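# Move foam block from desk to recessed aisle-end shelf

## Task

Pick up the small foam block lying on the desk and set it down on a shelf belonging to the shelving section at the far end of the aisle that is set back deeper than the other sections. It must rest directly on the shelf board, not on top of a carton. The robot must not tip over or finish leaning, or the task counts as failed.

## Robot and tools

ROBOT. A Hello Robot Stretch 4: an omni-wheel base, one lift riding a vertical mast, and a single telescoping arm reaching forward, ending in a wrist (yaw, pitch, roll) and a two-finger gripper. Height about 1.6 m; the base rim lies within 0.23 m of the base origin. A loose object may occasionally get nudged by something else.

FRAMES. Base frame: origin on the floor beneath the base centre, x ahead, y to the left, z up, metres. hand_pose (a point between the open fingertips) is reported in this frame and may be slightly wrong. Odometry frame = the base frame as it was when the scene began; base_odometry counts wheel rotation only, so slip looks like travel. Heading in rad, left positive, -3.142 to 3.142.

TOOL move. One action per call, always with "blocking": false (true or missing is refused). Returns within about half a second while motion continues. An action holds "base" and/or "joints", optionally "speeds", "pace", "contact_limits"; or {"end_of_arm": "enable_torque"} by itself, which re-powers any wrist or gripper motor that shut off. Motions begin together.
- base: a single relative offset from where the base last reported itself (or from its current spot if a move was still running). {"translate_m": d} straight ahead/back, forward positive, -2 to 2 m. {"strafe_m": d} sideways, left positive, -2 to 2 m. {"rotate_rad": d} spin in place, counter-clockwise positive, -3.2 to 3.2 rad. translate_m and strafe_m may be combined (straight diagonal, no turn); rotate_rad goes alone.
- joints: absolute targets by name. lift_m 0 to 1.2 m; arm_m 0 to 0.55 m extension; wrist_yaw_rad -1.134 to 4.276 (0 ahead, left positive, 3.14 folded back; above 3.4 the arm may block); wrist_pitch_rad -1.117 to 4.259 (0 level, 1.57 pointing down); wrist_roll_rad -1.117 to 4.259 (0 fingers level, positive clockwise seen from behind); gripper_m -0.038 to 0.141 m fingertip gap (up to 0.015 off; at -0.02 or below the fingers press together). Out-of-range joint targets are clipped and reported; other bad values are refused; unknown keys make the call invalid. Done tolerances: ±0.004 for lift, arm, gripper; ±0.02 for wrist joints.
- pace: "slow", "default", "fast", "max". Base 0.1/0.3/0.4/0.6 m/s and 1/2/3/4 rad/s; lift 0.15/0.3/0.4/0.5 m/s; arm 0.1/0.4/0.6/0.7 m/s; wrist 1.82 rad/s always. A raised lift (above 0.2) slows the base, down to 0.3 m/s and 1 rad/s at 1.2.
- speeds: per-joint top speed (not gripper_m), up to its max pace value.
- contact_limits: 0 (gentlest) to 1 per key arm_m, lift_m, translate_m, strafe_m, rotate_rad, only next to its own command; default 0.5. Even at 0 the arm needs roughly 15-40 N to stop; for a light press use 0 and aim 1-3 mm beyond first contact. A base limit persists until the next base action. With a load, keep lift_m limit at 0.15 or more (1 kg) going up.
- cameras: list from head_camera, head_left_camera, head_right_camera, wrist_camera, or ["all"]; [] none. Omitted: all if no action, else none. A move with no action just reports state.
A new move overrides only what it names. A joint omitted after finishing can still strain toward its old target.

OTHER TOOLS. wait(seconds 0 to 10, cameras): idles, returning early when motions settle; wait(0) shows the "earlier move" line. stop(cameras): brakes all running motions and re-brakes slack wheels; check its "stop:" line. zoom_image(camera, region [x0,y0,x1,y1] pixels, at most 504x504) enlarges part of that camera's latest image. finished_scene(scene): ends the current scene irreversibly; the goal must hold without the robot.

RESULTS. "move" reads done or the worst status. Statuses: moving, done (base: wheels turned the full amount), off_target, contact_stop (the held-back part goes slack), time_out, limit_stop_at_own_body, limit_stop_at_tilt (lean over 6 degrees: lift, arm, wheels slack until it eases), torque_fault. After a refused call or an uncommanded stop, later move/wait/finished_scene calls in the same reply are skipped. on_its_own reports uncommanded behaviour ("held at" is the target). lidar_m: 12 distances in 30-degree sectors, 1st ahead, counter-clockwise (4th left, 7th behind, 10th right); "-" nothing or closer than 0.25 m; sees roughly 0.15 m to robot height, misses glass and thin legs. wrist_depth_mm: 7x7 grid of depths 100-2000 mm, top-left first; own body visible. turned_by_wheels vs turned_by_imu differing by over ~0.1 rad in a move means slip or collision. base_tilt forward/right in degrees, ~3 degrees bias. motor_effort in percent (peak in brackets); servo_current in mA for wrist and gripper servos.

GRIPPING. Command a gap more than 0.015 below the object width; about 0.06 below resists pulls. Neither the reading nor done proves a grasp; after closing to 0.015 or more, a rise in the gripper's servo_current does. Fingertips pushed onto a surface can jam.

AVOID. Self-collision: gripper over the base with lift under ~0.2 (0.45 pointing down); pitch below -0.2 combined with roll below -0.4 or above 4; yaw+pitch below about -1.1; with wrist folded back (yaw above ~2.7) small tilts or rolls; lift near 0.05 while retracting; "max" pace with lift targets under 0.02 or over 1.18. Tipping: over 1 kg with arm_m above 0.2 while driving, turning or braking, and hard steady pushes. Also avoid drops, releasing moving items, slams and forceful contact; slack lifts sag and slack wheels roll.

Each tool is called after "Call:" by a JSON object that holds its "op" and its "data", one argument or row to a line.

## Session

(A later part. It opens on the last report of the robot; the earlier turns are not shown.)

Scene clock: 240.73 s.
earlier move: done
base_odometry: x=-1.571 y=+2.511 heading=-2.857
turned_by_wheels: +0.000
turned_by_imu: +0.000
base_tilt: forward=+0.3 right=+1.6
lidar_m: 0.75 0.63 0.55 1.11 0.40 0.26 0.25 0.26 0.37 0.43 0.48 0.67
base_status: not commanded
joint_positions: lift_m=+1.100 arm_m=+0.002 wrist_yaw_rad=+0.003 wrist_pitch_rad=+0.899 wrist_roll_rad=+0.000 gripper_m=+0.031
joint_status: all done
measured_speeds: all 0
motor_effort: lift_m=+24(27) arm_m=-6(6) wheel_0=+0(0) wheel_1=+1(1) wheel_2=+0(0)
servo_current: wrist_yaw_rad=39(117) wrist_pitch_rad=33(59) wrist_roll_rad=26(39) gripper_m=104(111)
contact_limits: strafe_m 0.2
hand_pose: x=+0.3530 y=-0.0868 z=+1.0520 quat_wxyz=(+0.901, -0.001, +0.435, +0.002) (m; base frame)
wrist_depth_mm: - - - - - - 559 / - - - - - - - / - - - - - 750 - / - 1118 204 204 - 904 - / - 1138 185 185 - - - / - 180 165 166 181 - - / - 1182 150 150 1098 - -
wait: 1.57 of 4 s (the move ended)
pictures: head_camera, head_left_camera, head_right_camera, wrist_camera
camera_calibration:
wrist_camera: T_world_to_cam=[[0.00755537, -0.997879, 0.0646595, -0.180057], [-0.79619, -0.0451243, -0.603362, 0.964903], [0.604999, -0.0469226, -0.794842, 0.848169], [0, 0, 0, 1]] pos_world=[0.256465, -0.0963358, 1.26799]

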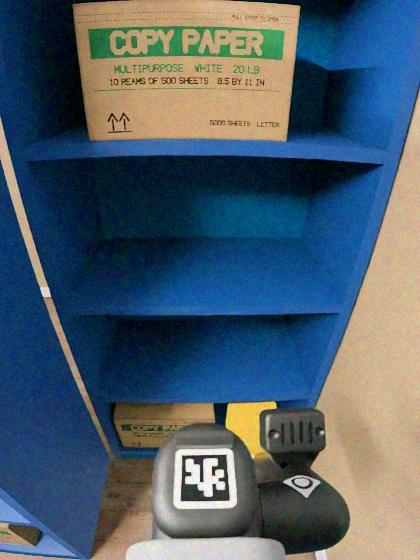

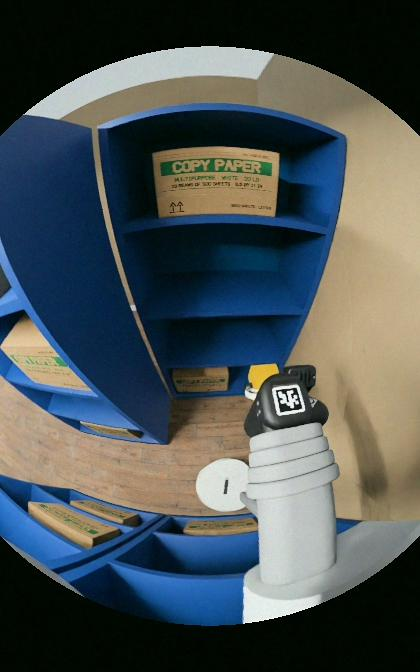

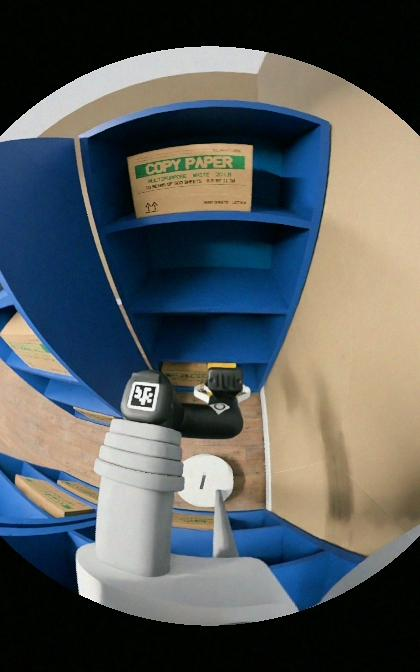

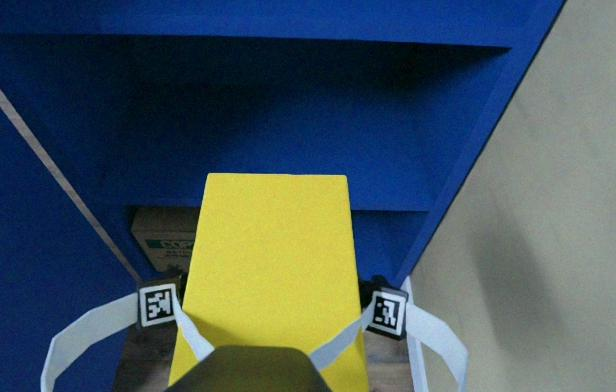

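Call:
{"op": "move", "data": {
  "blocking": false,
  "base": {"translate_m": 0.2},
  "joints": {"lift_m": 1.13},
  "pace": "slow"
}}

Call:
{"op": "wait", "data": {
  "seconds": 5
}}

Call:
{"op": "move", "data": {
  "blocking": false,
  "joints": {"arm_m": 0.4},
  "speeds": {"arm_m": 0.2},
  "contact_limits": {"arm_m": 0.1}
}}

Call:
{"op": "wait", "data": {
  "seconds": 5,
  "cameras": ["head_camera", "wrist_camera", "head_right_camera"]
}}

Scene clock: 266.90 s.
move: moving
base_odometry: x=-1.584 y=+2.508 heading=-2.857
turned_by_wheels: +0.000
turned_by_imu: -0.001
base_tilt: forward=+0.4 right=+1.5
lidar_m: 0.74 0.65 0.55 1.13 0.41 0.27 0.25 0.28 0.36 0.46 0.47 0.67
base_status: translate_m moving
joint_positions: lift_m=+1.123 arm_m=+0.002 wrist_yaw_rad=+0.003 wrist_pitch_rad=+0.899 wrist_roll_rad=+0.000 gripper_m=+0.031
joint_status: lift_m moving
measured_speeds: translate_m=+0.048 strafe_m=+0.000 rotate_rad=+0.000 lift_m=+0.056 arm_m=+0.000 wrist_yaw_rad=+0.000 wrist_pitch_rad=+0.000 wrist_roll_rad=+0.000
motor_effort: lift_m=+24(27) arm_m=-6(6) wheel_0=+4(4) wheel_1=+2(6) wheel_2=-5(7)
servo_current: wrist_yaw_rad=39(46) wrist_pitch_rad=39(52) wrist_roll_rad=26(33) gripper_m=104(117)
hand_pose: x=+0.3530 y=-0.0868 z=+1.0750 quat_wxyz=(+0.901, -0.001, +0.435, +0.002) (m; base frame)
wrist_depth_mm: - - - - - 597 - / - - - - - 654 - / - - - - - 732 - / - - 203 204 - 878 - / - 1138 186 185 - - - / - 180 165 166 181 - - / - 1205 150 150 1098 - -
camera_calibration:
wrist_camera: T_world_to_cam=[[0.00755537, -0.997879, 0.0646595, -0.181544], [-0.79619, -0.0451243, -0.603362, 0.97878], [0.604999, -0.0469226, -0.794842, 0.86645], [0, 0, 0, 1]] pos_world=[0.256465, -0.0963358, 1.29099]

Scene clock: 269.67 s.
earlier move: done
base_odometry: x=-1.763 y=+2.455 heading=-2.857
turned_by_wheels: +0.000
turned_by_imu: -0.001
base_tilt: forward=+0.3 right=+1.3
lidar_m: 0.56 0.59 0.46 0.53 0.67 0.47 0.44 0.49 0.47 0.44 0.48 0.58
base_status: done
joint_positions: lift_m=+1.130 arm_m=+0.002 wrist_yaw_rad=+0.003 wrist_pitch_rad=+0.899 wrist_roll_rad=+0.000 gripper_m=+0.031
joint_status: all done
measured_speeds: all 0
motor_effort: lift_m=+24(27) arm_m=-6(6) wheel_0=+4(6) wheel_1=+3(7) wheel_2=-3(8)
servo_current: wrist_yaw_rad=39(46) wrist_pitch_rad=39(59) wrist_roll_rad=26(33) gripper_m=104(117)
hand_pose: x=+0.3530 y=-0.0868 z=+1.0820 quat_wxyz=(+0.901, -0.001, +0.435, +0.002) (m; base frame)
wrist_depth_mm: - - - - - 615 484 / - - - - - - 480 / 459 455 452 452 459 462 462 / - - 203 204 - - 554 / - - 182 185 - 741 - / - 182 164 166 181 - - / - 1182 152 150 1118 - -
wait: 2.77 of 5 s (the move ended)
camera_calibration:
wrist_camera: T_world_to_cam=[[0.00755537, -0.997879, 0.0646595, -0.181996], [-0.79619, -0.0451243, -0.603362, 0.983004], [0.604999, -0.0469226, -0.794842, 0.872014], [0, 0, 0, 1]] pos_world=[0.256465, -0.0963358, 1.29799]

Scene clock: 270.17 s.
move: moving
base_odometry: x=-1.763 y=+2.455 heading=-2.857
turned_by_wheels: +0.000
turned_by_imu: +0.000
base_tilt: forward=+0.3 right=+1.4
lidar_m: 0.54 0.58 0.45 0.51 0.68 0.49 0.45 0.51 0.47 0.44 0.48 0.58
base_status: not commanded
joint_positions: lift_m=+1.130 arm_m=+0.054 wrist_yaw_rad=+0.003 wrist_pitch_rad=+0.899 wrist_roll_rad=+0.000 gripper_m=+0.031
joint_status: arm_m moving
measured_speeds: translate_m=+0.000 strafe_m=+0.000 rotate_rad=+0.000 lift_m=+0.000 arm_m=+0.198 wrist_yaw_rad=+0.000 wrist_pitch_rad=+0.000 wrist_roll_rad=+0.000
motor_effort: lift_m=+24(25) arm_m=+5(9) wheel_0=+4(4) wheel_1=+3(3) wheel_2=-3(3)
servo_current: wrist_yaw_rad=46(46) wrist_pitch_rad=39(52) wrist_roll_rad=26(39) gripper_m=104(117)
contact_limits: arm_m 0.1
hand_pose: x=+0.4050 y=-0.0868 z=+1.0820 quat_wxyz=(+0.901, -0.001, +0.435, +0.001) (m; base frame)
wrist_depth_mm: - - - - - 609 473 / - - - - - - 473 / 427 436 439 442 442 442 442 / - - 203 204 - - 496 / - - 182 185 - 715 - / - 185 164 166 181 788 - / - 1205 150 150 1098 - -
camera_calibration:
wrist_camera: T_world_to_cam=[[0.00733504, -0.997883, 0.0646164, -0.182266], [-0.796197, -0.0449227, -0.603368, 1.02444], [0.604994, -0.0470217, -0.794841, 0.840545], [0, 0, 0, 1]] pos_world=[0.308465, -0.0963355, 1.29799]

Scene clock: 272.43 s.
earlier move: done
base_odometry: x=-1.763 y=+2.455 heading=-2.857
turned_by_wheels: +0.000
turned_by_imu: +0.000
base_tilt: forward=+0.3 right=+1.3
lidar_m: 0.55 0.57 0.46 0.53 0.68 0.48 0.44 0.49 0.50 0.44 0.47 0.60
base_status: not commanded
joint_positions: lift_m=+1.130 arm_m=+0.400 wrist_yaw_rad=+0.003 wrist_pitch_rad=+0.899 wrist_roll_rad=+0.000 gripper_m=+0.031
joint_status: all done
measured_speeds: all 0
motor_effort: lift_m=+24(25) arm_m=+6(9) wheel_0=+4(4) wheel_1=+3(3) wheel_2=-3(3)
servo_current: wrist_yaw_rad=26(46) wrist_pitch_rad=33(52) wrist_roll_rad=26(39) gripper_m=111(117)
contact_limits: arm_m 0.1
hand_pose: x=+0.7503 y=-0.0868 z=+1.0820 quat_wxyz=(+0.901, -0.001, +0.435, +0.001) (m; base frame)
wrist_depth_mm: 424 410 410 410 404 404 402 / 459 455 462 455 466 459 449 / 415 421 424 427 433 439 436 / 368 370 208 205 387 389 394 / 330 334 185 185 345 347 351 / 300 185 165 166 184 314 317 / 273 276 150 150 281 281 293
wait: 2.27 of 5 s (the move ended)
pictures: head_camera, head_right_camera, wrist_camera
camera_calibration:
wrist_camera: T_world_to_cam=[[0.00733504, -0.997883, 0.0646164, -0.184798], [-0.796197, -0.0449227, -0.603368, 1.29936], [0.604994, -0.0470217, -0.794841, 0.63164], [0, 0, 0, 1]] pos_world=[0.653765, -0.0963355, 1.29799]

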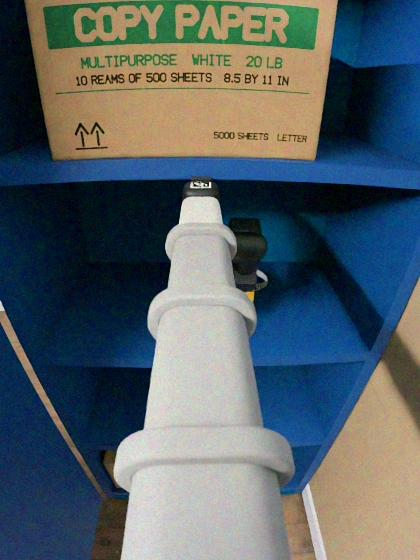

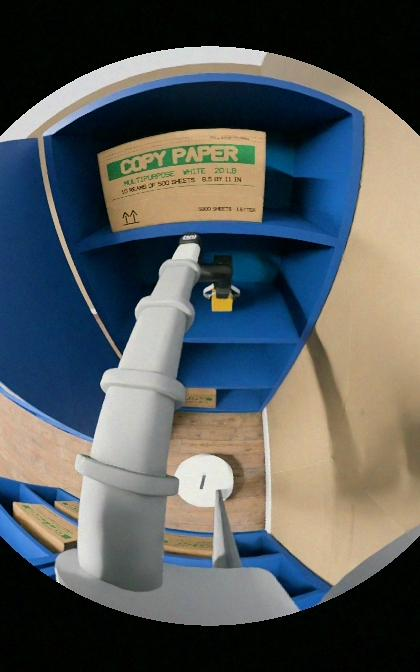

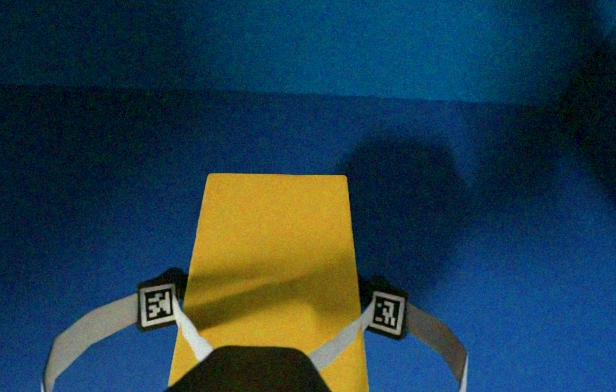

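Call:
{"op": "move", "data": {
  "blocking": false,
  "joints": {"lift_m": 1.08},
  "contact_limits": {"lift_m": 0.1},
  "pace": "slow"
}}

Call:
{"op": "wait", "data": {
  "seconds": 3,
  "cameras": ["wrist_camera", "head_right_camera"]
}}

Call:
{"op": "zoom_image", "data": {
  "camera": "head_right_camera",
  "region": [170, 240, 270, 340]
}}

Scene clock: 279.43 s.
move: moving
base_odometry: x=-1.763 y=+2.455 heading=-2.857
turned_by_wheels: +0.000
turned_by_imu: -0.001
base_tilt: forward=+0.3 right=+1.4
lidar_m: 0.56 0.60 0.43 0.53 0.66 0.50 0.43 0.48 0.46 0.44 0.48 0.60
base_status: not commanded
joint_positions: lift_m=+1.104 arm_m=+0.400 wrist_yaw_rad=+0.003 wrist_pitch_rad=+0.899 wrist_roll_rad=+0.000 gripper_m=+0.031
joint_status: lift_m moving
measured_speeds: translate_m=+0.000 strafe_m=+0.000 rotate_rad=+0.000 lift_m=-0.099 arm_m=+0.000 wrist_yaw_rad=+0.000 wrist_pitch_rad=+0.000 wrist_roll_rad=+0.000
motor_effort: lift_m=+12(23) arm_m=+6(6) wheel_0=+4(4) wheel_1=+3(3) wheel_2=-3(3)
servo_current: wrist_yaw_rad=46(46) wrist_pitch_rad=52(52) wrist_roll_rad=33(33) gripper_m=104(117)
contact_limits: arm_m 0.1; lift_m 0.1
hand_pose: x=+0.7503 y=-0.0868 z=+1.0567 quat_wxyz=(+0.901, -0.001, +0.435, +0.001) (m; base frame)
wrist_depth_mm: 424 410 410 413 407 404 402 / 439 445 442 442 449 452 449 / 384 389 394 397 402 410 415 / 340 343 208 206 357 362 362 / 306 309 185 185 319 322 325 / 277 185 165 166 183 291 291 / 250 254 150 150 258 255 270
camera_calibration:
wrist_camera: T_world_to_cam=[[0.00733504, -0.997883, 0.0646164, -0.183164], [-0.796197, -0.0449227, -0.603368, 1.2841], [0.604994, -0.0470217, -0.794841, 0.611531], [0, 0, 0, 1]] pos_world=[0.653765, -0.0963355, 1.27269]

Scene clock: 280.23 s.
earlier move: done
base_odometry: x=-1.763 y=+2.455 heading=-2.857
turned_by_wheels: +0.000
turned_by_imu: +0.000
base_tilt: forward=+0.4 right=+1.4
lidar_m: 0.55 0.58 0.46 0.52 0.67 0.49 0.46 0.51 0.48 0.42 0.44 0.58
base_status: not commanded
joint_positions: lift_m=+1.080 arm_m=+0.400 wrist_yaw_rad=+0.003 wrist_pitch_rad=+0.899 wrist_roll_rad=+0.000 gripper_m=+0.031
joint_status: all done
measured_speeds: all 0
motor_effort: lift_m=+14(23) arm_m=+6(6) wheel_0=+4(4) wheel_1=+3(3) wheel_2=-3(3)
servo_current: wrist_yaw_rad=33(46) wrist_pitch_rad=39(59) wrist_roll_rad=26(33) gripper_m=104(117)
contact_limits: arm_m 0.1; lift_m 0.1
hand_pose: x=+0.7503 y=-0.0868 z=+1.0328 quat_wxyz=(+0.901, -0.001, +0.435, +0.001) (m; base frame)
wrist_depth_mm: 421 413 413 410 404 404 402 / 399 402 410 418 418 427 433 / 347 351 355 359 364 373 375 / 307 310 208 206 324 325 330 / 276 279 186 185 289 291 294 / 250 186 165 166 184 264 264 / 228 230 150 150 237 235 246
wait: 0.80 of 3 s (the move ended)
pictures: head_right_camera, wrist_camera
camera_calibration:
wrist_camera: T_world_to_cam=[[0.00733504, -0.997883, 0.0646164, -0.181619], [-0.796197, -0.0449227, -0.603368, 1.26968], [0.604994, -0.0470217, -0.794841, 0.592534], [0, 0, 0, 1]] pos_world=[0.653765, -0.0963355, 1.24879]

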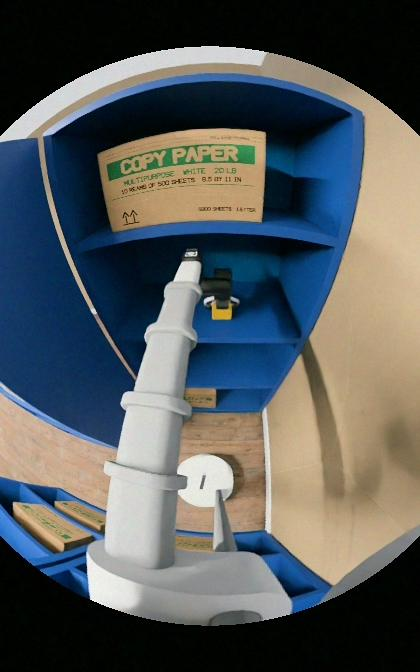

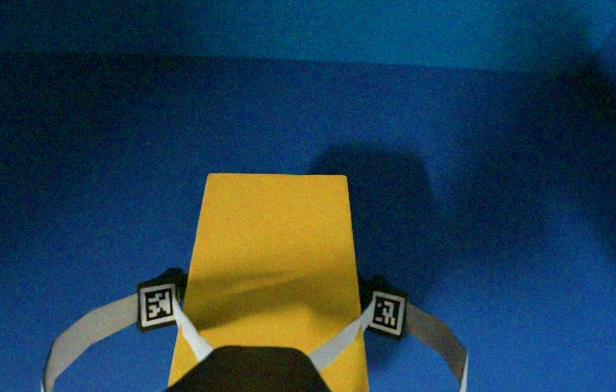

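Scaled by 5.040 from the camera's 420x672 image, which has a finer 600x960 frame.

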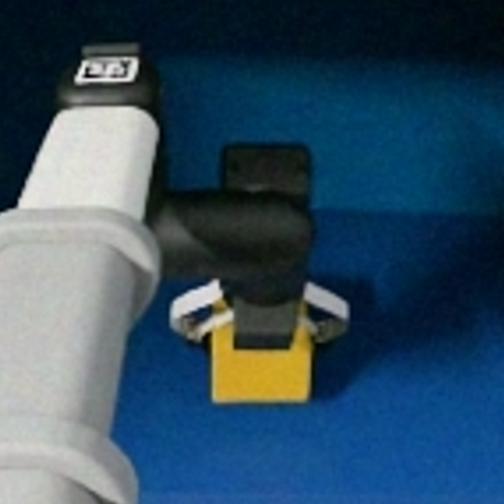

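Call:
{"op": "move", "data": {
  "blocking": false,
  "joints": {"lift_m": 1.068},
  "contact_limits": {"lift_m": 0.05},
  "pace": "slow"
}}

Call:
{"op": "wait", "data": {
  "seconds": 2,
  "cameras": ["wrist_camera", "head_right_camera"]
}}

Call:
{"op": "zoom_image", "data": {
  "camera": "head_right_camera",
  "region": [170, 240, 270, 340]
}}

Scene clock: 288.03 s.
move: moving
base_odometry: x=-1.763 y=+2.455 heading=-2.857
turned_by_wheels: +0.000
turned_by_imu: -0.001
base_tilt: forward=+0.3 right=+1.5
lidar_m: 0.54 0.59 0.46 0.54 0.65 0.48 0.46 0.49 0.47 0.44 0.47 0.60
base_status: not commanded
joint_positions: lift_m=+1.068 arm_m=+0.400 wrist_yaw_rad=+0.003 wrist_pitch_rad=+0.899 wrist_roll_rad=+0.000 gripper_m=+0.031
joint_status: lift_m moving
measured_speeds: translate_m=+0.000 strafe_m=+0.000 rotate_rad=+0.000 lift_m=-0.001 arm_m=+0.000 wrist_yaw_rad=+0.000 wrist_pitch_rad=+0.000 wrist_roll_rad=+0.000
motor_effort: lift_m=+12(15) arm_m=+6(6) wheel_0=+4(4) wheel_1=+3(3) wheel_2=-3(3)
servo_current: wrist_yaw_rad=33(46) wrist_pitch_rad=52(52) wrist_roll_rad=33(33) gripper_m=111(111)
contact_limits: arm_m 0.1; lift_m 0.05
hand_pose: x=+0.7503 y=-0.0868 z=+1.0208 quat_wxyz=(+0.901, -0.001, +0.435, +0.001) (m; base frame)
wrist_depth_mm: 415 413 413 407 407 407 402 / 379 384 387 394 399 407 415 / 329 334 338 342 349 351 357 / 293 296 208 206 307 310 315 / 264 266 185 185 274 277 279 / 238 185 165 166 185 251 252 / 217 220 149 150 224 224 233
camera_calibration:
wrist_camera: T_world_to_cam=[[0.00733504, -0.997883, 0.0646164, -0.18085], [-0.796197, -0.0449227, -0.603368, 1.2625], [0.604994, -0.0470217, -0.794841, 0.583076], [0, 0, 0, 1]] pos_world=[0.653765, -0.0963355, 1.23689]

Scene clock: 288.30 s.
earlier move: done
base_odometry: x=-1.763 y=+2.455 heading=-2.857
turned_by_wheels: +0.000
turned_by_imu: +0.000
base_tilt: forward=+0.4 right=+1.4
lidar_m: 0.55 0.60 0.46 0.51 0.68 0.48 0.44 0.48 0.49 0.44 0.48 0.59
base_status: not commanded
joint_positions: lift_m=+1.068 arm_m=+0.400 wrist_yaw_rad=+0.003 wrist_pitch_rad=+0.899 wrist_roll_rad=+0.000 gripper_m=+0.031
joint_status: all done
measured_speeds: all 0
motor_effort: lift_m=+13(15) arm_m=+6(6) wheel_0=+4(4) wheel_1=+3(3) wheel_2=-3(3)
servo_current: wrist_yaw_rad=39(46) wrist_pitch_rad=52(52) wrist_roll_rad=26(33) gripper_m=111(111)
contact_limits: arm_m 0.1; lift_m 0.05
hand_pose: x=+0.7503 y=-0.0868 z=+1.0208 quat_wxyz=(+0.901, -0.001, +0.435, +0.001) (m; base frame)
wrist_depth_mm: 415 413 410 407 410 404 399 / 379 384 389 394 399 407 410 / 330 334 340 342 347 351 355 / 294 296 208 206 307 310 314 / 264 266 186 185 273 278 279 / 238 185 165 166 185 251 252 / 216 220 150 150 224 224 233
wait: 0.27 of 2 s (the move ended)
pictures: head_right_camera, wrist_camera
camera_calibration:
wrist_camera: T_world_to_cam=[[0.00733504, -0.997883, 0.0646164, -0.18085], [-0.796197, -0.0449227, -0.603368, 1.2625], [0.604994, -0.0470217, -0.794841, 0.583076], [0, 0, 0, 1]] pos_world=[0.653765, -0.0963355, 1.23689]

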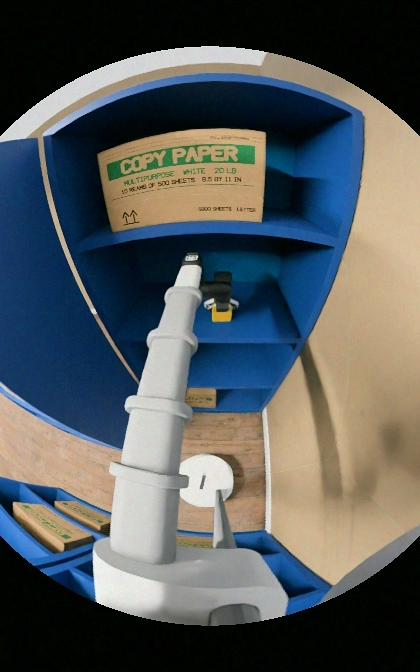

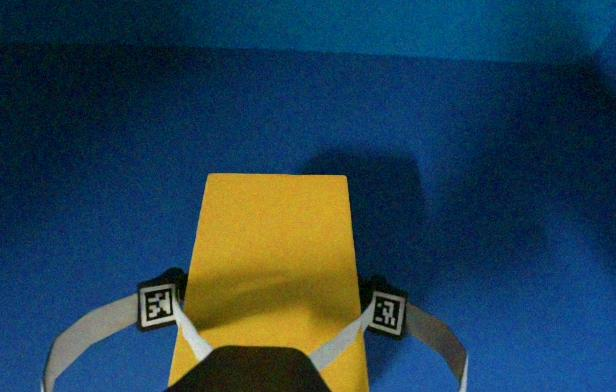

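Scaled by 5.040 from the camera's 420x672 image, which has a finer 600x960 frame.

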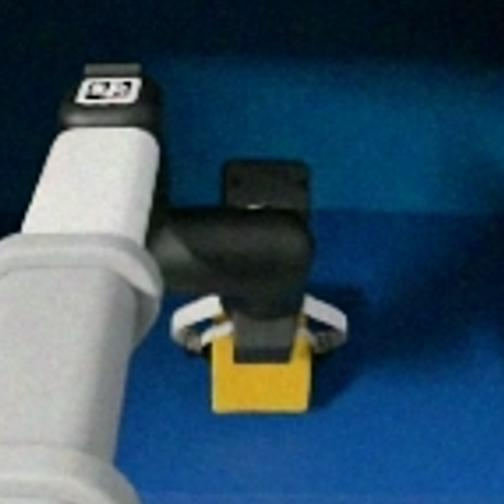

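Call:
{"op": "move", "data": {
  "blocking": false,
  "joints": {"lift_m": 1.056},
  "contact_limits": {"lift_m": 0.1},
  "pace": "slow"
}}

Call:
{"op": "wait", "data": {
  "seconds": 2,
  "cameras": ["wrist_camera", "head_right_camera"]
}}

Call:
{"op": "zoom_image", "data": {
  "camera": "head_right_camera",
  "region": [190, 280, 250, 340]
}}

Scene clock: 297.10 s.
move: moving
base_odometry: x=-1.763 y=+2.455 heading=-2.857
turned_by_wheels: +0.000
turned_by_imu: -0.001
base_tilt: forward=+0.4 right=+1.2
lidar_m: 0.56 0.59 0.46 0.49 0.68 0.45 0.45 0.48 0.48 0.44 0.48 0.59
base_status: not commanded
joint_positions: lift_m=+1.056 arm_m=+0.400 wrist_yaw_rad=+0.003 wrist_pitch_rad=+0.899 wrist_roll_rad=+0.000 gripper_m=+0.031
joint_status: lift_m moving
measured_speeds: translate_m=+0.000 strafe_m=+0.000 rotate_rad=+0.000 lift_m=-0.001 arm_m=+0.000 wrist_yaw_rad=+0.000 wrist_pitch_rad=+0.000 wrist_roll_rad=+0.000
motor_effort: lift_m=+13(15) arm_m=+6(6) wheel_0=+4(4) wheel_1=+2(3) wheel_2=-3(3)
servo_current: wrist_yaw_rad=39(39) wrist_pitch_rad=20(46) wrist_roll_rad=26(33) gripper_m=98(117)
contact_limits: arm_m 0.1; lift_m 0.1
hand_pose: x=+0.7503 y=-0.0868 z=+1.0088 quat_wxyz=(+0.901, -0.001, +0.435, +0.001) (m; base frame)
wrist_depth_mm: 402 402 407 407 407 404 399 / 362 366 370 373 379 387 394 / 315 317 322 325 329 334 340 / 278 281 208 206 291 294 297 / 250 252 185 185 262 264 266 / 228 185 165 166 185 238 239 / 204 209 152 150 212 213 221
camera_calibration:
wrist_camera: T_world_to_cam=[[0.00733504, -0.997883, 0.0646164, -0.180075], [-0.796197, -0.0449227, -0.603368, 1.25526], [0.604994, -0.0470217, -0.794841, 0.573537], [0, 0, 0, 1]] pos_world=[0.653765, -0.0963355, 1.22489]

Scene clock: 297.37 s.
earlier move: done
base_odometry: x=-1.763 y=+2.455 heading=-2.857
turned_by_wheels: +0.000
turned_by_imu: +0.000
base_tilt: forward=+0.5 right=+1.3
lidar_m: 0.56 0.59 0.46 0.53 0.66 0.48 0.44 0.50 0.48 0.44 0.48 0.60
base_status: not commanded
joint_positions: lift_m=+1.056 arm_m=+0.400 wrist_yaw_rad=+0.003 wrist_pitch_rad=+0.899 wrist_roll_rad=+0.000 gripper_m=+0.031
joint_status: all done
measured_speeds: all 0
motor_effort: lift_m=+14(15) arm_m=+6(6) wheel_0=+4(4) wheel_1=+3(3) wheel_2=-3(3)
servo_current: wrist_yaw_rad=33(46) wrist_pitch_rad=39(46) wrist_roll_rad=33(33) gripper_m=104(117)
contact_limits: arm_m 0.1; lift_m 0.1
hand_pose: x=+0.7503 y=-0.0868 z=+1.0088 quat_wxyz=(+0.901, -0.001, +0.435, +0.001) (m; base frame)
wrist_depth_mm: 399 399 407 410 407 402 402 / 362 364 370 375 379 389 392 / 315 317 320 325 329 334 340 / 278 281 208 206 293 296 297 / 249 253 185 185 262 263 265 / 228 184 165 166 185 238 239 / 204 210 150 150 212 213 222
wait: 0.27 of 2 s (the move ended)
pictures: head_right_camera, wrist_camera
camera_calibration:
wrist_camera: T_world_to_cam=[[0.00733504, -0.997883, 0.0646164, -0.180075], [-0.796197, -0.0449227, -0.603368, 1.25526], [0.604994, -0.0470217, -0.794841, 0.573537], [0, 0, 0, 1]] pos_world=[0.653765, -0.0963355, 1.22489]

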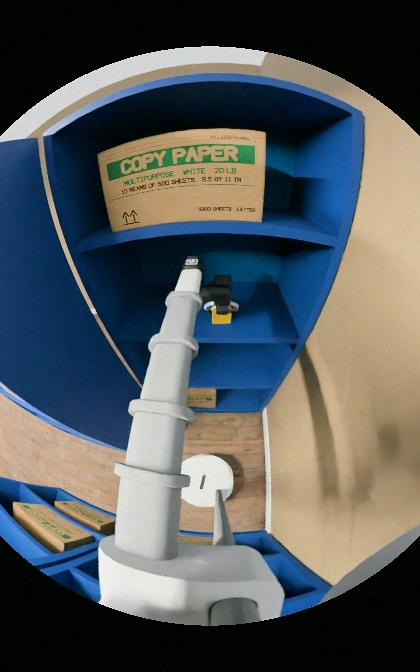

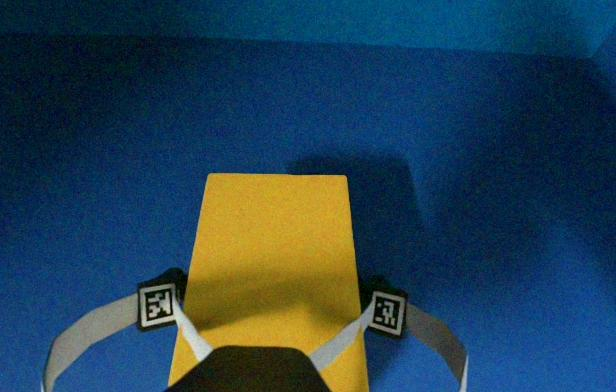

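Scaled by 8.400 from the camera's 420x672 image, which has a finer 600x960 frame.

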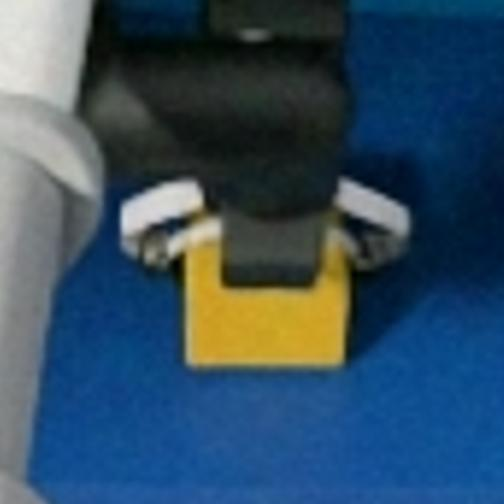

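Call:
{"op": "move", "data": {
  "blocking": false,
  "joints": {"lift_m": 1.048},
  "contact_limits": {"lift_m": 0.1},
  "pace": "slow"
}}

Call:
{"op": "wait", "data": {
  "seconds": 2,
  "cameras": ["wrist_camera", "head_right_camera"]
}}

Call:
{"op": "zoom_image", "data": {
  "camera": "head_right_camera",
  "region": [190, 280, 250, 340]
}}

Scene clock: 313.43 s.
move: moving
base_odometry: x=-1.763 y=+2.455 heading=-2.857
turned_by_wheels: +0.000
turned_by_imu: -0.001
base_tilt: forward=+0.4 right=+1.4
lidar_m: 0.54 0.60 0.46 0.51 0.68 0.47 0.45 0.49 0.48 0.44 0.47 0.57
base_status: not commanded
joint_positions: lift_m=+1.049 arm_m=+0.400 wrist_yaw_rad=+0.003 wrist_pitch_rad=+0.899 wrist_roll_rad=+0.000 gripper_m=+0.031
joint_status: lift_m moving
measured_speeds: all 0
motor_effort: lift_m=+9(14) arm_m=+6(6) wheel_0=+4(4) wheel_1=+3(3) wheel_2=-3(3)
servo_current: wrist_yaw_rad=39(46) wrist_pitch_rad=39(46) wrist_roll_rad=26(39) gripper_m=98(117)
contact_limits: arm_m 0.1; lift_m 0.1
hand_pose: x=+0.7504 y=-0.0868 z=+1.0011 quat_wxyz=(+0.901, -0.001, +0.435, +0.001) (m; base frame)
wrist_depth_mm: 397 399 402 407 410 407 413 / 355 359 364 368 375 384 389 / 307 312 315 320 325 329 336 / 274 276 207 204 287 290 293 / 246 248 186 184 256 258 260 / 222 185 164 165 183 233 236 / 202 205 150 152 208 209 217
camera_calibration:
wrist_camera: T_world_to_cam=[[0.00733504, -0.997883, 0.0646164, -0.179571], [-0.796197, -0.0449227, -0.603368, 1.25055], [0.604994, -0.0470217, -0.794841, 0.567338], [0, 0, 0, 1]] pos_world=[0.653765, -0.0963355, 1.21709]

Scene clock: 313.63 s.
earlier move: done
base_odometry: x=-1.763 y=+2.455 heading=-2.857
turned_by_wheels: +0.000
turned_by_imu: +0.000
base_tilt: forward=+0.4 right=+1.4
lidar_m: 0.54 0.59 0.46 0.54 0.66 0.49 0.43 0.47 0.46 0.45 0.46 0.60
base_status: not commanded
joint_positions: lift_m=+1.049 arm_m=+0.400 wrist_yaw_rad=+0.003 wrist_pitch_rad=+0.899 wrist_roll_rad=+0.000 gripper_m=+0.031
joint_status: all done
measured_speeds: all 0
motor_effort: lift_m=+11(14) arm_m=+6(6) wheel_0=+4(4) wheel_1=+3(3) wheel_2=-3(3)
servo_current: wrist_yaw_rad=39(46) wrist_pitch_rad=33(46) wrist_roll_rad=33(39) gripper_m=98(117)
contact_limits: arm_m 0.1; lift_m 0.1
hand_pose: x=+0.7504 y=-0.0868 z=+1.0011 quat_wxyz=(+0.901, -0.001, +0.435, +0.001) (m; base frame)
wrist_depth_mm: 399 399 402 407 407 407 413 / 355 359 364 368 375 384 392 / 307 312 317 320 324 329 336 / 273 277 207 204 286 290 294 / 246 248 185 184 256 259 262 / 221 185 164 165 183 234 234 / 202 205 149 155 208 208 217
wait: 0.20 of 2 s (the move ended)
pictures: head_right_camera, wrist_camera
camera_calibration:
wrist_camera: T_world_to_cam=[[0.00733504, -0.997883, 0.0646164, -0.179571], [-0.796197, -0.0449227, -0.603368, 1.25055], [0.604994, -0.0470217, -0.794841, 0.567338], [0, 0, 0, 1]] pos_world=[0.653765, -0.0963355, 1.21709]

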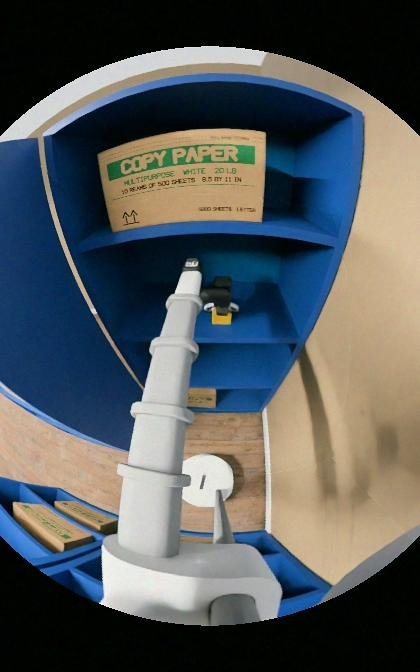

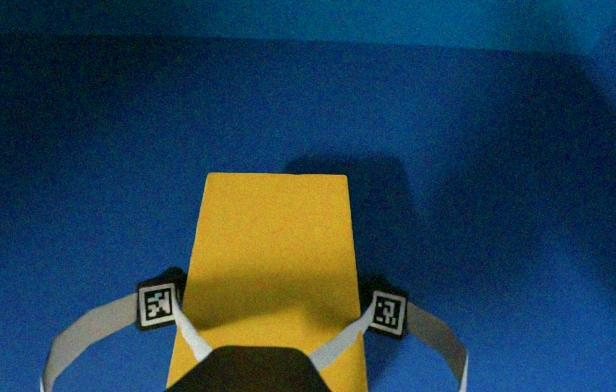

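Scaled by 8.400 from the camera's 420x672 image, which has a finer 600x960 frame.

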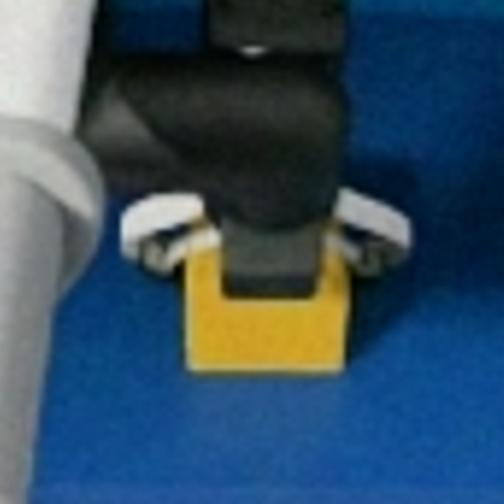

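Call:
{"op": "move", "data": {
  "blocking": false,
  "joints": {"lift_m": 1.046, "gripper_m": 0.12},
  "contact_limits": {"lift_m": 0.1},
  "pace": "slow"
}}

Call:
{"op": "wait", "data": {
  "seconds": 3,
  "cameras": ["wrist_camera", "head_right_camera"]
}}

Scene clock: 324.03 s.
move: moving
base_odometry: x=-1.763 y=+2.455 heading=-2.857
turned_by_wheels: +0.000
turned_by_imu: -0.001
base_tilt: forward=+0.3 right=+1.4
lidar_m: 0.54 0.59 0.45 0.53 0.69 0.46 0.44 0.48 0.46 0.43 0.47 0.58
base_status: not commanded
joint_positions: lift_m=+1.047 arm_m=+0.400 wrist_yaw_rad=+0.003 wrist_pitch_rad=+0.899 wrist_roll_rad=+0.000 gripper_m=+0.041
joint_status: gripper_m moving; the others done
measured_speeds: translate_m=+0.000 strafe_m=+0.000 rotate_rad=+0.000 lift_m=+0.000 arm_m=+0.000 wrist_yaw_rad=-0.002 wrist_pitch_rad=+0.000 wrist_roll_rad=+0.000
motor_effort: lift_m=+10(11) arm_m=+6(6) wheel_0=+4(4) wheel_1=+3(3) wheel_2=-3(3)
servo_current: wrist_yaw_rad=39(46) wrist_pitch_rad=46(46) wrist_roll_rad=26(33) gripper_m=26(117)
contact_limits: arm_m 0.1; lift_m 0.1
hand_pose: x=+0.7503 y=-0.0869 z=+0.9991 quat_wxyz=(+0.901, -0.001, +0.435, +0.001) (m; base frame)
wrist_depth_mm: 399 404 407 404 407 407 413 / 362 366 370 377 382 392 397 / 314 317 320 325 330 334 338 / 276 279 210 206 290 294 296 / 247 250 187 186 258 260 263 / 223 186 166 167 186 236 236 / 202 206 151 153 208 210 218
camera_calibration:
wrist_camera: T_world_to_cam=[[0.006836, -0.997887, 0.0646113, -0.179208], [-0.796212, -0.044522, -0.603378, 1.2494], [0.604979, -0.0473196, -0.794834, 0.565716], [0, 0, 0, 1]] pos_world=[0.653765, -0.0964346, 1.21509]

Scene clock: 327.03 s.
earlier move: moving
base_odometry: x=-1.763 y=+2.455 heading=-2.857
turned_by_wheels: +0.000
turned_by_imu: -0.001
base_tilt: forward=+0.4 right=+1.4
lidar_m: 0.55 0.57 0.47 0.52 0.68 0.49 0.46 0.48 0.48 0.45 0.49 0.59
base_status: not commanded
joint_positions: lift_m=+1.047 arm_m=+0.400 wrist_yaw_rad=+0.002 wrist_pitch_rad=+0.895 wrist_roll_rad=+0.000 gripper_m=+0.120
joint_status: gripper_m moving; the others done
measured_speeds: all 0
motor_effort: lift_m=+10(11) arm_m=+6(6) wheel_0=+4(4) wheel_1=+2(3) wheel_2=-3(3)
servo_current: wrist_yaw_rad=39(46) wrist_pitch_rad=39(59) wrist_roll_rad=20(33) gripper_m=65(117)
contact_limits: arm_m 0.1; lift_m 0.1
hand_pose: x=+0.7512 y=-0.0871 z=+0.9999 quat_wxyz=(+0.901, +0.000, +0.433, +0.001) (m; base frame)
wrist_depth_mm: 399 399 402 402 399 402 402 / 382 384 394 397 404 415 424 / 329 330 338 342 347 351 355 / 287 290 223 218 300 306 310 / 254 258 196 193 268 270 272 / 229 194 173 175 191 242 243 / 211 210 159 158 213 220 224
wait: 3.00 s; no rest
pictures: head_right_camera, wrist_camera
camera_calibration:
wrist_camera: T_world_to_cam=[[0.00555931, -0.997894, 0.0646276, -0.178417], [-0.793662, -0.0437194, -0.606786, 1.25211], [0.608334, -0.0479191, -0.792233, 0.560677], [0, 0, 0, 1]] pos_world=[0.653664, -0.0964329, 1.21548]

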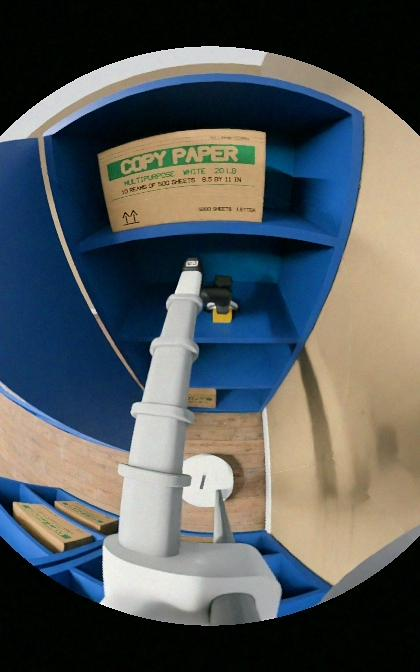

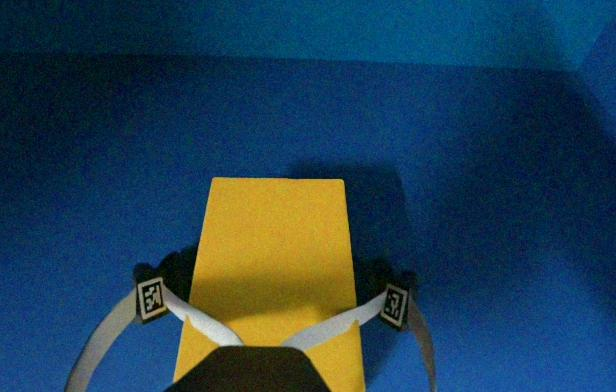

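Call:
{"op": "move", "data": {
  "blocking": false,
  "joints": {"lift_m": 1.053},
  "pace": "slow"
}}

Call:
{"op": "wait", "data": {
  "seconds": 2,
  "cameras": ["wrist_camera"]
}}

Scene clock: 334.43 s.
earlier move: done
move: moving
base_odometry: x=-1.763 y=+2.455 heading=-2.857
turned_by_wheels: +0.000
turned_by_imu: -0.001
base_tilt: forward=+0.4 right=+1.4
lidar_m: 0.56 0.59 0.45 0.55 0.67 0.46 0.46 0.49 0.48 0.45 0.46 0.59
base_status: not commanded
joint_positions: lift_m=+1.053 arm_m=+0.400 wrist_yaw_rad=+0.002 wrist_pitch_rad=+0.895 wrist_roll_rad=+0.000 gripper_m=+0.120
joint_status: lift_m moving; the others done
measured_speeds: all 0
motor_effort: lift_m=+20(21) arm_m=+6(6) wheel_0=+4(4) wheel_1=+2(3) wheel_2=-3(3)
servo_current: wrist_yaw_rad=26(46) wrist_pitch_rad=46(59) wrist_roll_rad=26(33) gripper_m=46(52)
contact_limits: arm_m 0.1
hand_pose: x=+0.7512 y=-0.0871 z=+1.0060 quat_wxyz=(+0.901, +0.000, +0.433, +0.001) (m; base frame)
wrist_depth_mm: 402 404 404 404 404 402 399 / 379 382 387 394 402 407 418 / 325 329 334 338 345 349 355 / 287 290 278 219 301 304 309 / 254 258 196 195 268 271 272 / 230 193 175 176 200 244 244 / 212 211 160 160 214 221 225
camera_calibration:
wrist_camera: T_world_to_cam=[[0.00555931, -0.997894, 0.0646276, -0.178811], [-0.793662, -0.0437194, -0.606786, 1.25581], [0.608334, -0.0479191, -0.792233, 0.56551], [0, 0, 0, 1]] pos_world=[0.653664, -0.0964329, 1.22158]

Scene clock: 334.60 s.
earlier move: done
base_odometry: x=-1.763 y=+2.455 heading=-2.857
turned_by_wheels: +0.000
turned_by_imu: +0.000
base_tilt: forward=+0.4 right=+1.4
lidar_m: 0.56 0.58 0.45 0.54 0.69 0.48 0.44 0.48 0.48 0.45 0.47 0.58
base_status: not commanded
joint_positions: lift_m=+1.053 arm_m=+0.400 wrist_yaw_rad=+0.002 wrist_pitch_rad=+0.895 wrist_roll_rad=+0.000 gripper_m=+0.120
joint_status: all done
measured_speeds: all 0
motor_effort: lift_m=+21(21) arm_m=+6(6) wheel_0=+3(4) wheel_1=+2(3) wheel_2=-3(3)
servo_current: wrist_yaw_rad=39(46) wrist_pitch_rad=52(59) wrist_roll_rad=26(33) gripper_m=46(52)
contact_limits: arm_m 0.1
hand_pose: x=+0.7512 y=-0.0871 z=+1.0060 quat_wxyz=(+0.901, +0.000, +0.433, +0.001) (m; base frame)
wrist_depth_mm: 402 404 404 404 404 402 402 / 377 382 387 392 399 407 415 / 325 329 334 338 345 347 355 / 286 289 279 219 300 306 307 / 255 258 197 195 270 271 272 / 230 193 176 176 200 244 245 / 212 211 160 160 215 220 225
wait: 0.17 of 2 s (the move ended)
pictures: wrist_camera
camera_calibration:
wrist_camera: T_world_to_cam=[[0.00555931, -0.997894, 0.0646276, -0.178811], [-0.793662, -0.0437194, -0.606786, 1.25581], [0.608334, -0.0479191, -0.792233, 0.56551], [0, 0, 0, 1]] pos_world=[0.653664, -0.0964329, 1.22158]

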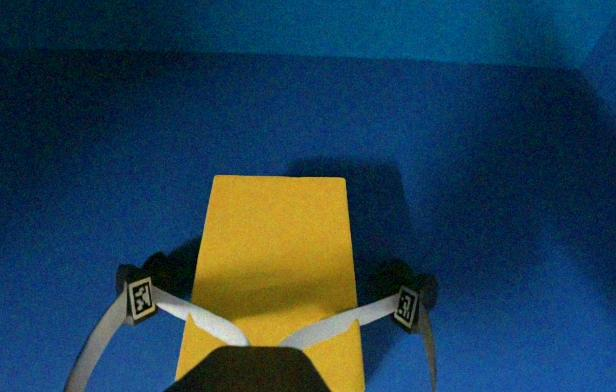

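Free. Raise further.

Call:
{"op": "move", "data": {
  "blocking": false,
  "joints": {"lift_m": 1.13, "gripper_m": 0.135},
  "pace": "slow"
}}

Call:
{"op": "wait", "data": {
  "seconds": 3,
  "cameras": ["wrist_camera"]
}}

Call:
{"op": "move", "data": {
  "blocking": false,
  "joints": {"arm_m": 0.05}
}}

Call:
{"op": "wait", "data": {
  "seconds": 4,
  "cameras": ["head_camera", "wrist_camera"]
}}

Scene clock: 343.33 s.
move: moving
base_odometry: x=-1.763 y=+2.455 heading=-2.857
turned_by_wheels: +0.000
turned_by_imu: -0.001
base_tilt: forward=+0.3 right=+1.2
lidar_m: 0.55 0.59 0.46 0.54 0.66 0.49 0.44 0.50 0.48 0.46 0.47 0.57
base_status: not commanded
joint_positions: lift_m=+1.079 arm_m=+0.400 wrist_yaw_rad=+0.002 wrist_pitch_rad=+0.899 wrist_roll_rad=+0.000 gripper_m=+0.127
joint_status: lift_m moving; gripper_m moving
measured_speeds: translate_m=+0.000 strafe_m=+0.000 rotate_rad=+0.000 lift_m=+0.099 arm_m=+0.000 wrist_yaw_rad=+0.000 wrist_pitch_rad=+0.000 wrist_roll_rad=+0.000
motor_effort: lift_m=+25(26) arm_m=+6(6) wheel_0=+3(3) wheel_1=+2(2) wheel_2=-3(3)
servo_current: wrist_yaw_rad=26(52) wrist_pitch_rad=39(52) wrist_roll_rad=26(33) gripper_m=104(104)
contact_limits: arm_m 0.1
hand_pose: x=+0.7503 y=-0.0871 z=+1.0312 quat_wxyz=(+0.901, +0.000, +0.435, +0.001) (m; base frame)
wrist_depth_mm: 421 413 410 410 407 404 404 / 397 397 402 407 415 418 430 / 340 345 349 351 357 364 368 / 303 306 301 236 317 320 324 / 270 274 207 204 285 286 287 / 245 196 179 183 198 259 260 / 228 224 158 165 230 236 241
camera_calibration:
wrist_camera: T_world_to_cam=[[0.00581922, -0.997894, 0.0646036, -0.180606], [-0.796072, -0.0437206, -0.60362, 1.26898], [0.605174, -0.0479165, -0.79465, 0.590876], [0, 0, 0, 1]] pos_world=[0.653666, -0.0964329, 1.24719]

Scene clock: 344.37 s.
earlier move: done
base_odometry: x=-1.763 y=+2.455 heading=-2.857
turned_by_wheels: +0.000
turned_by_imu: +0.000
base_tilt: forward=+0.4 right=+1.4
lidar_m: 0.57 0.60 0.44 0.53 0.68 0.48 0.46 0.48 0.49 0.44 0.48 0.59
base_status: not commanded
joint_positions: lift_m=+1.130 arm_m=+0.400 wrist_yaw_rad=+0.002 wrist_pitch_rad=+0.899 wrist_roll_rad=+0.000 gripper_m=+0.135
joint_status: all done
measured_speeds: all 0
motor_effort: lift_m=+24(27) arm_m=+6(6) wheel_0=+3(3) wheel_1=+2(2) wheel_2=-3(3)
servo_current: wrist_yaw_rad=39(52) wrist_pitch_rad=39(59) wrist_roll_rad=26(33) gripper_m=39(104)
contact_limits: arm_m 0.1
hand_pose: x=+0.7503 y=-0.0871 z=+1.0820 quat_wxyz=(+0.901, +0.000, +0.435, +0.001) (m; base frame)
wrist_depth_mm: 421 413 410 410 410 410 413 / 455 459 455 459 466 466 452 / 415 421 424 430 436 442 439 / 368 375 377 382 384 392 392 / 332 336 336 343 343 349 351 / 300 196 249 251 203 315 319 / 277 274 232 - 285 289 293
wait: 1.03 of 3 s (the move ended)
pictures: wrist_camera
camera_calibration:
wrist_camera: T_world_to_cam=[[0.00581922, -0.997894, 0.0646036, -0.183888], [-0.796072, -0.0437206, -0.60362, 1.29964], [0.605174, -0.0479165, -0.79465, 0.631244], [0, 0, 0, 1]] pos_world=[0.653666, -0.0964329, 1.29799]

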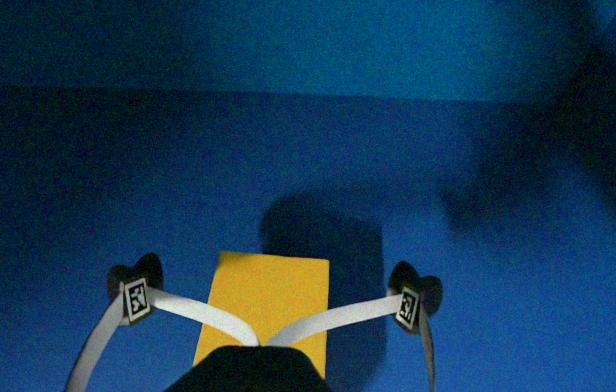

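Scene clock: 344.87 s.
move: moving
base_odometry: x=-1.763 y=+2.455 heading=-2.857
turned_by_wheels: +0.000
turned_by_imu: +0.000
base_tilt: forward=+0.3 right=+1.5
lidar_m: 0.55 0.57 0.46 0.52 0.65 0.46 0.45 0.48 0.48 0.44 0.47 0.58
base_status: not commanded
joint_positions: lift_m=+1.130 arm_m=+0.348 wrist_yaw_rad=+0.002 wrist_pitch_rad=+0.899 wrist_roll_rad=+0.000 gripper_m=+0.135
joint_status: arm_m moving
measured_speeds: translate_m=+0.000 strafe_m=+0.000 rotate_rad=+0.000 lift_m=+0.000 arm_m=-0.198 wrist_yaw_rad=+0.000 wrist_pitch_rad=+0.000 wrist_roll_rad=+0.000
motor_effort: lift_m=+24(24) arm_m=-9(9) wheel_0=+3(3) wheel_1=+2(2) wheel_2=-3(3)
servo_current: wrist_yaw_rad=33(46) wrist_pitch_rad=46(52) wrist_roll_rad=33(39) gripper_m=52(59)
hand_pose: x=+0.6983 y=-0.0871 z=+1.0820 quat_wxyz=(+0.901, +0.000, +0.435, +0.001) (m; base frame)
wrist_depth_mm: 473 462 462 459 455 455 449 / 462 500 504 496 508 504 484 / 415 418 424 433 439 442 439 / 368 373 377 382 387 392 394 / 330 336 283 276 345 349 351 / 300 196 249 252 203 315 317 / 276 276 231 - 285 287 293
camera_calibration:
wrist_camera: T_world_to_cam=[[0.00581922, -0.997894, 0.0646036, -0.183585], [-0.796072, -0.0437206, -0.60362, 1.25817], [0.605174, -0.0479165, -0.79465, 0.662774], [0, 0, 0, 1]] pos_world=[0.601566, -0.0964329, 1.29799]

Scene clock: 346.53 s.
earlier move: done
base_odometry: x=-1.763 y=+2.455 heading=-2.857
turned_by_wheels: +0.000
turned_by_imu: +0.000
base_tilt: forward=+0.3 right=+1.3
lidar_m: 0.54 0.58 0.46 0.52 0.67 0.47 0.46 0.48 0.47 0.44 0.47 0.61
base_status: not commanded
joint_positions: lift_m=+1.130 arm_m=+0.050 wrist_yaw_rad=+0.002 wrist_pitch_rad=+0.899 wrist_roll_rad=+0.000 gripper_m=+0.135
joint_status: all done
measured_speeds: all 0
motor_effort: lift_m=+24(24) arm_m=-6(9) wheel_0=+3(3) wheel_1=+2(2) wheel_2=-3(3)
servo_current: wrist_yaw_rad=33(46) wrist_pitch_rad=52(59) wrist_roll_rad=33(39) gripper_m=46(59)
hand_pose: x=+0.4007 y=-0.0871 z=+1.0820 quat_wxyz=(+0.901, +0.000, +0.435, +0.001) (m; base frame)
wrist_depth_mm: - - - 452 - 615 469 / - - 442 424 - - 477 / 430 430 433 436 436 442 439 / - - - - - - 488 / - - - - - 676 - / - 192 788 - 195 - - / - 1160 1098 - 1118 - -
wait: 1.67 of 4 s (the move ended)
pictures: head_camera, wrist_camera
camera_calibration:
wrist_camera: T_world_to_cam=[[0.00582136, -0.997894, 0.0646031, -0.181854], [-0.79612, -0.0437182, -0.603557, 1.02127], [0.60511, -0.0479183, -0.794698, 0.842894], [0, 0, 0, 1]] pos_world=[0.304066, -0.0964329, 1.29799]

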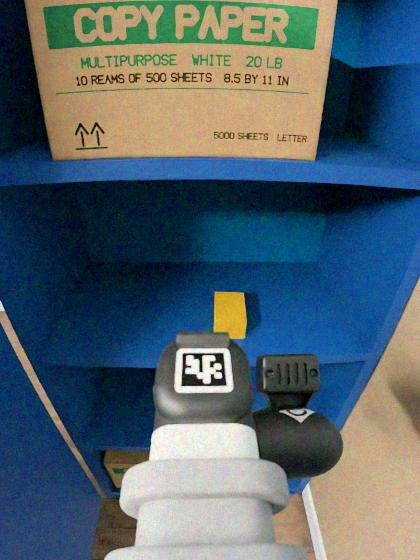

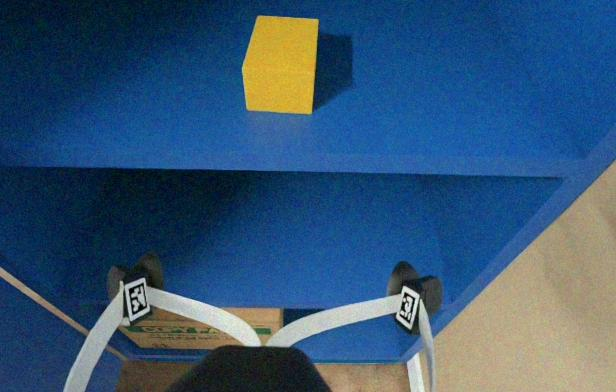

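Call:
{"op": "finished_scene", "data": {
  "scene": 1
}}

The scene is finished: the task was done.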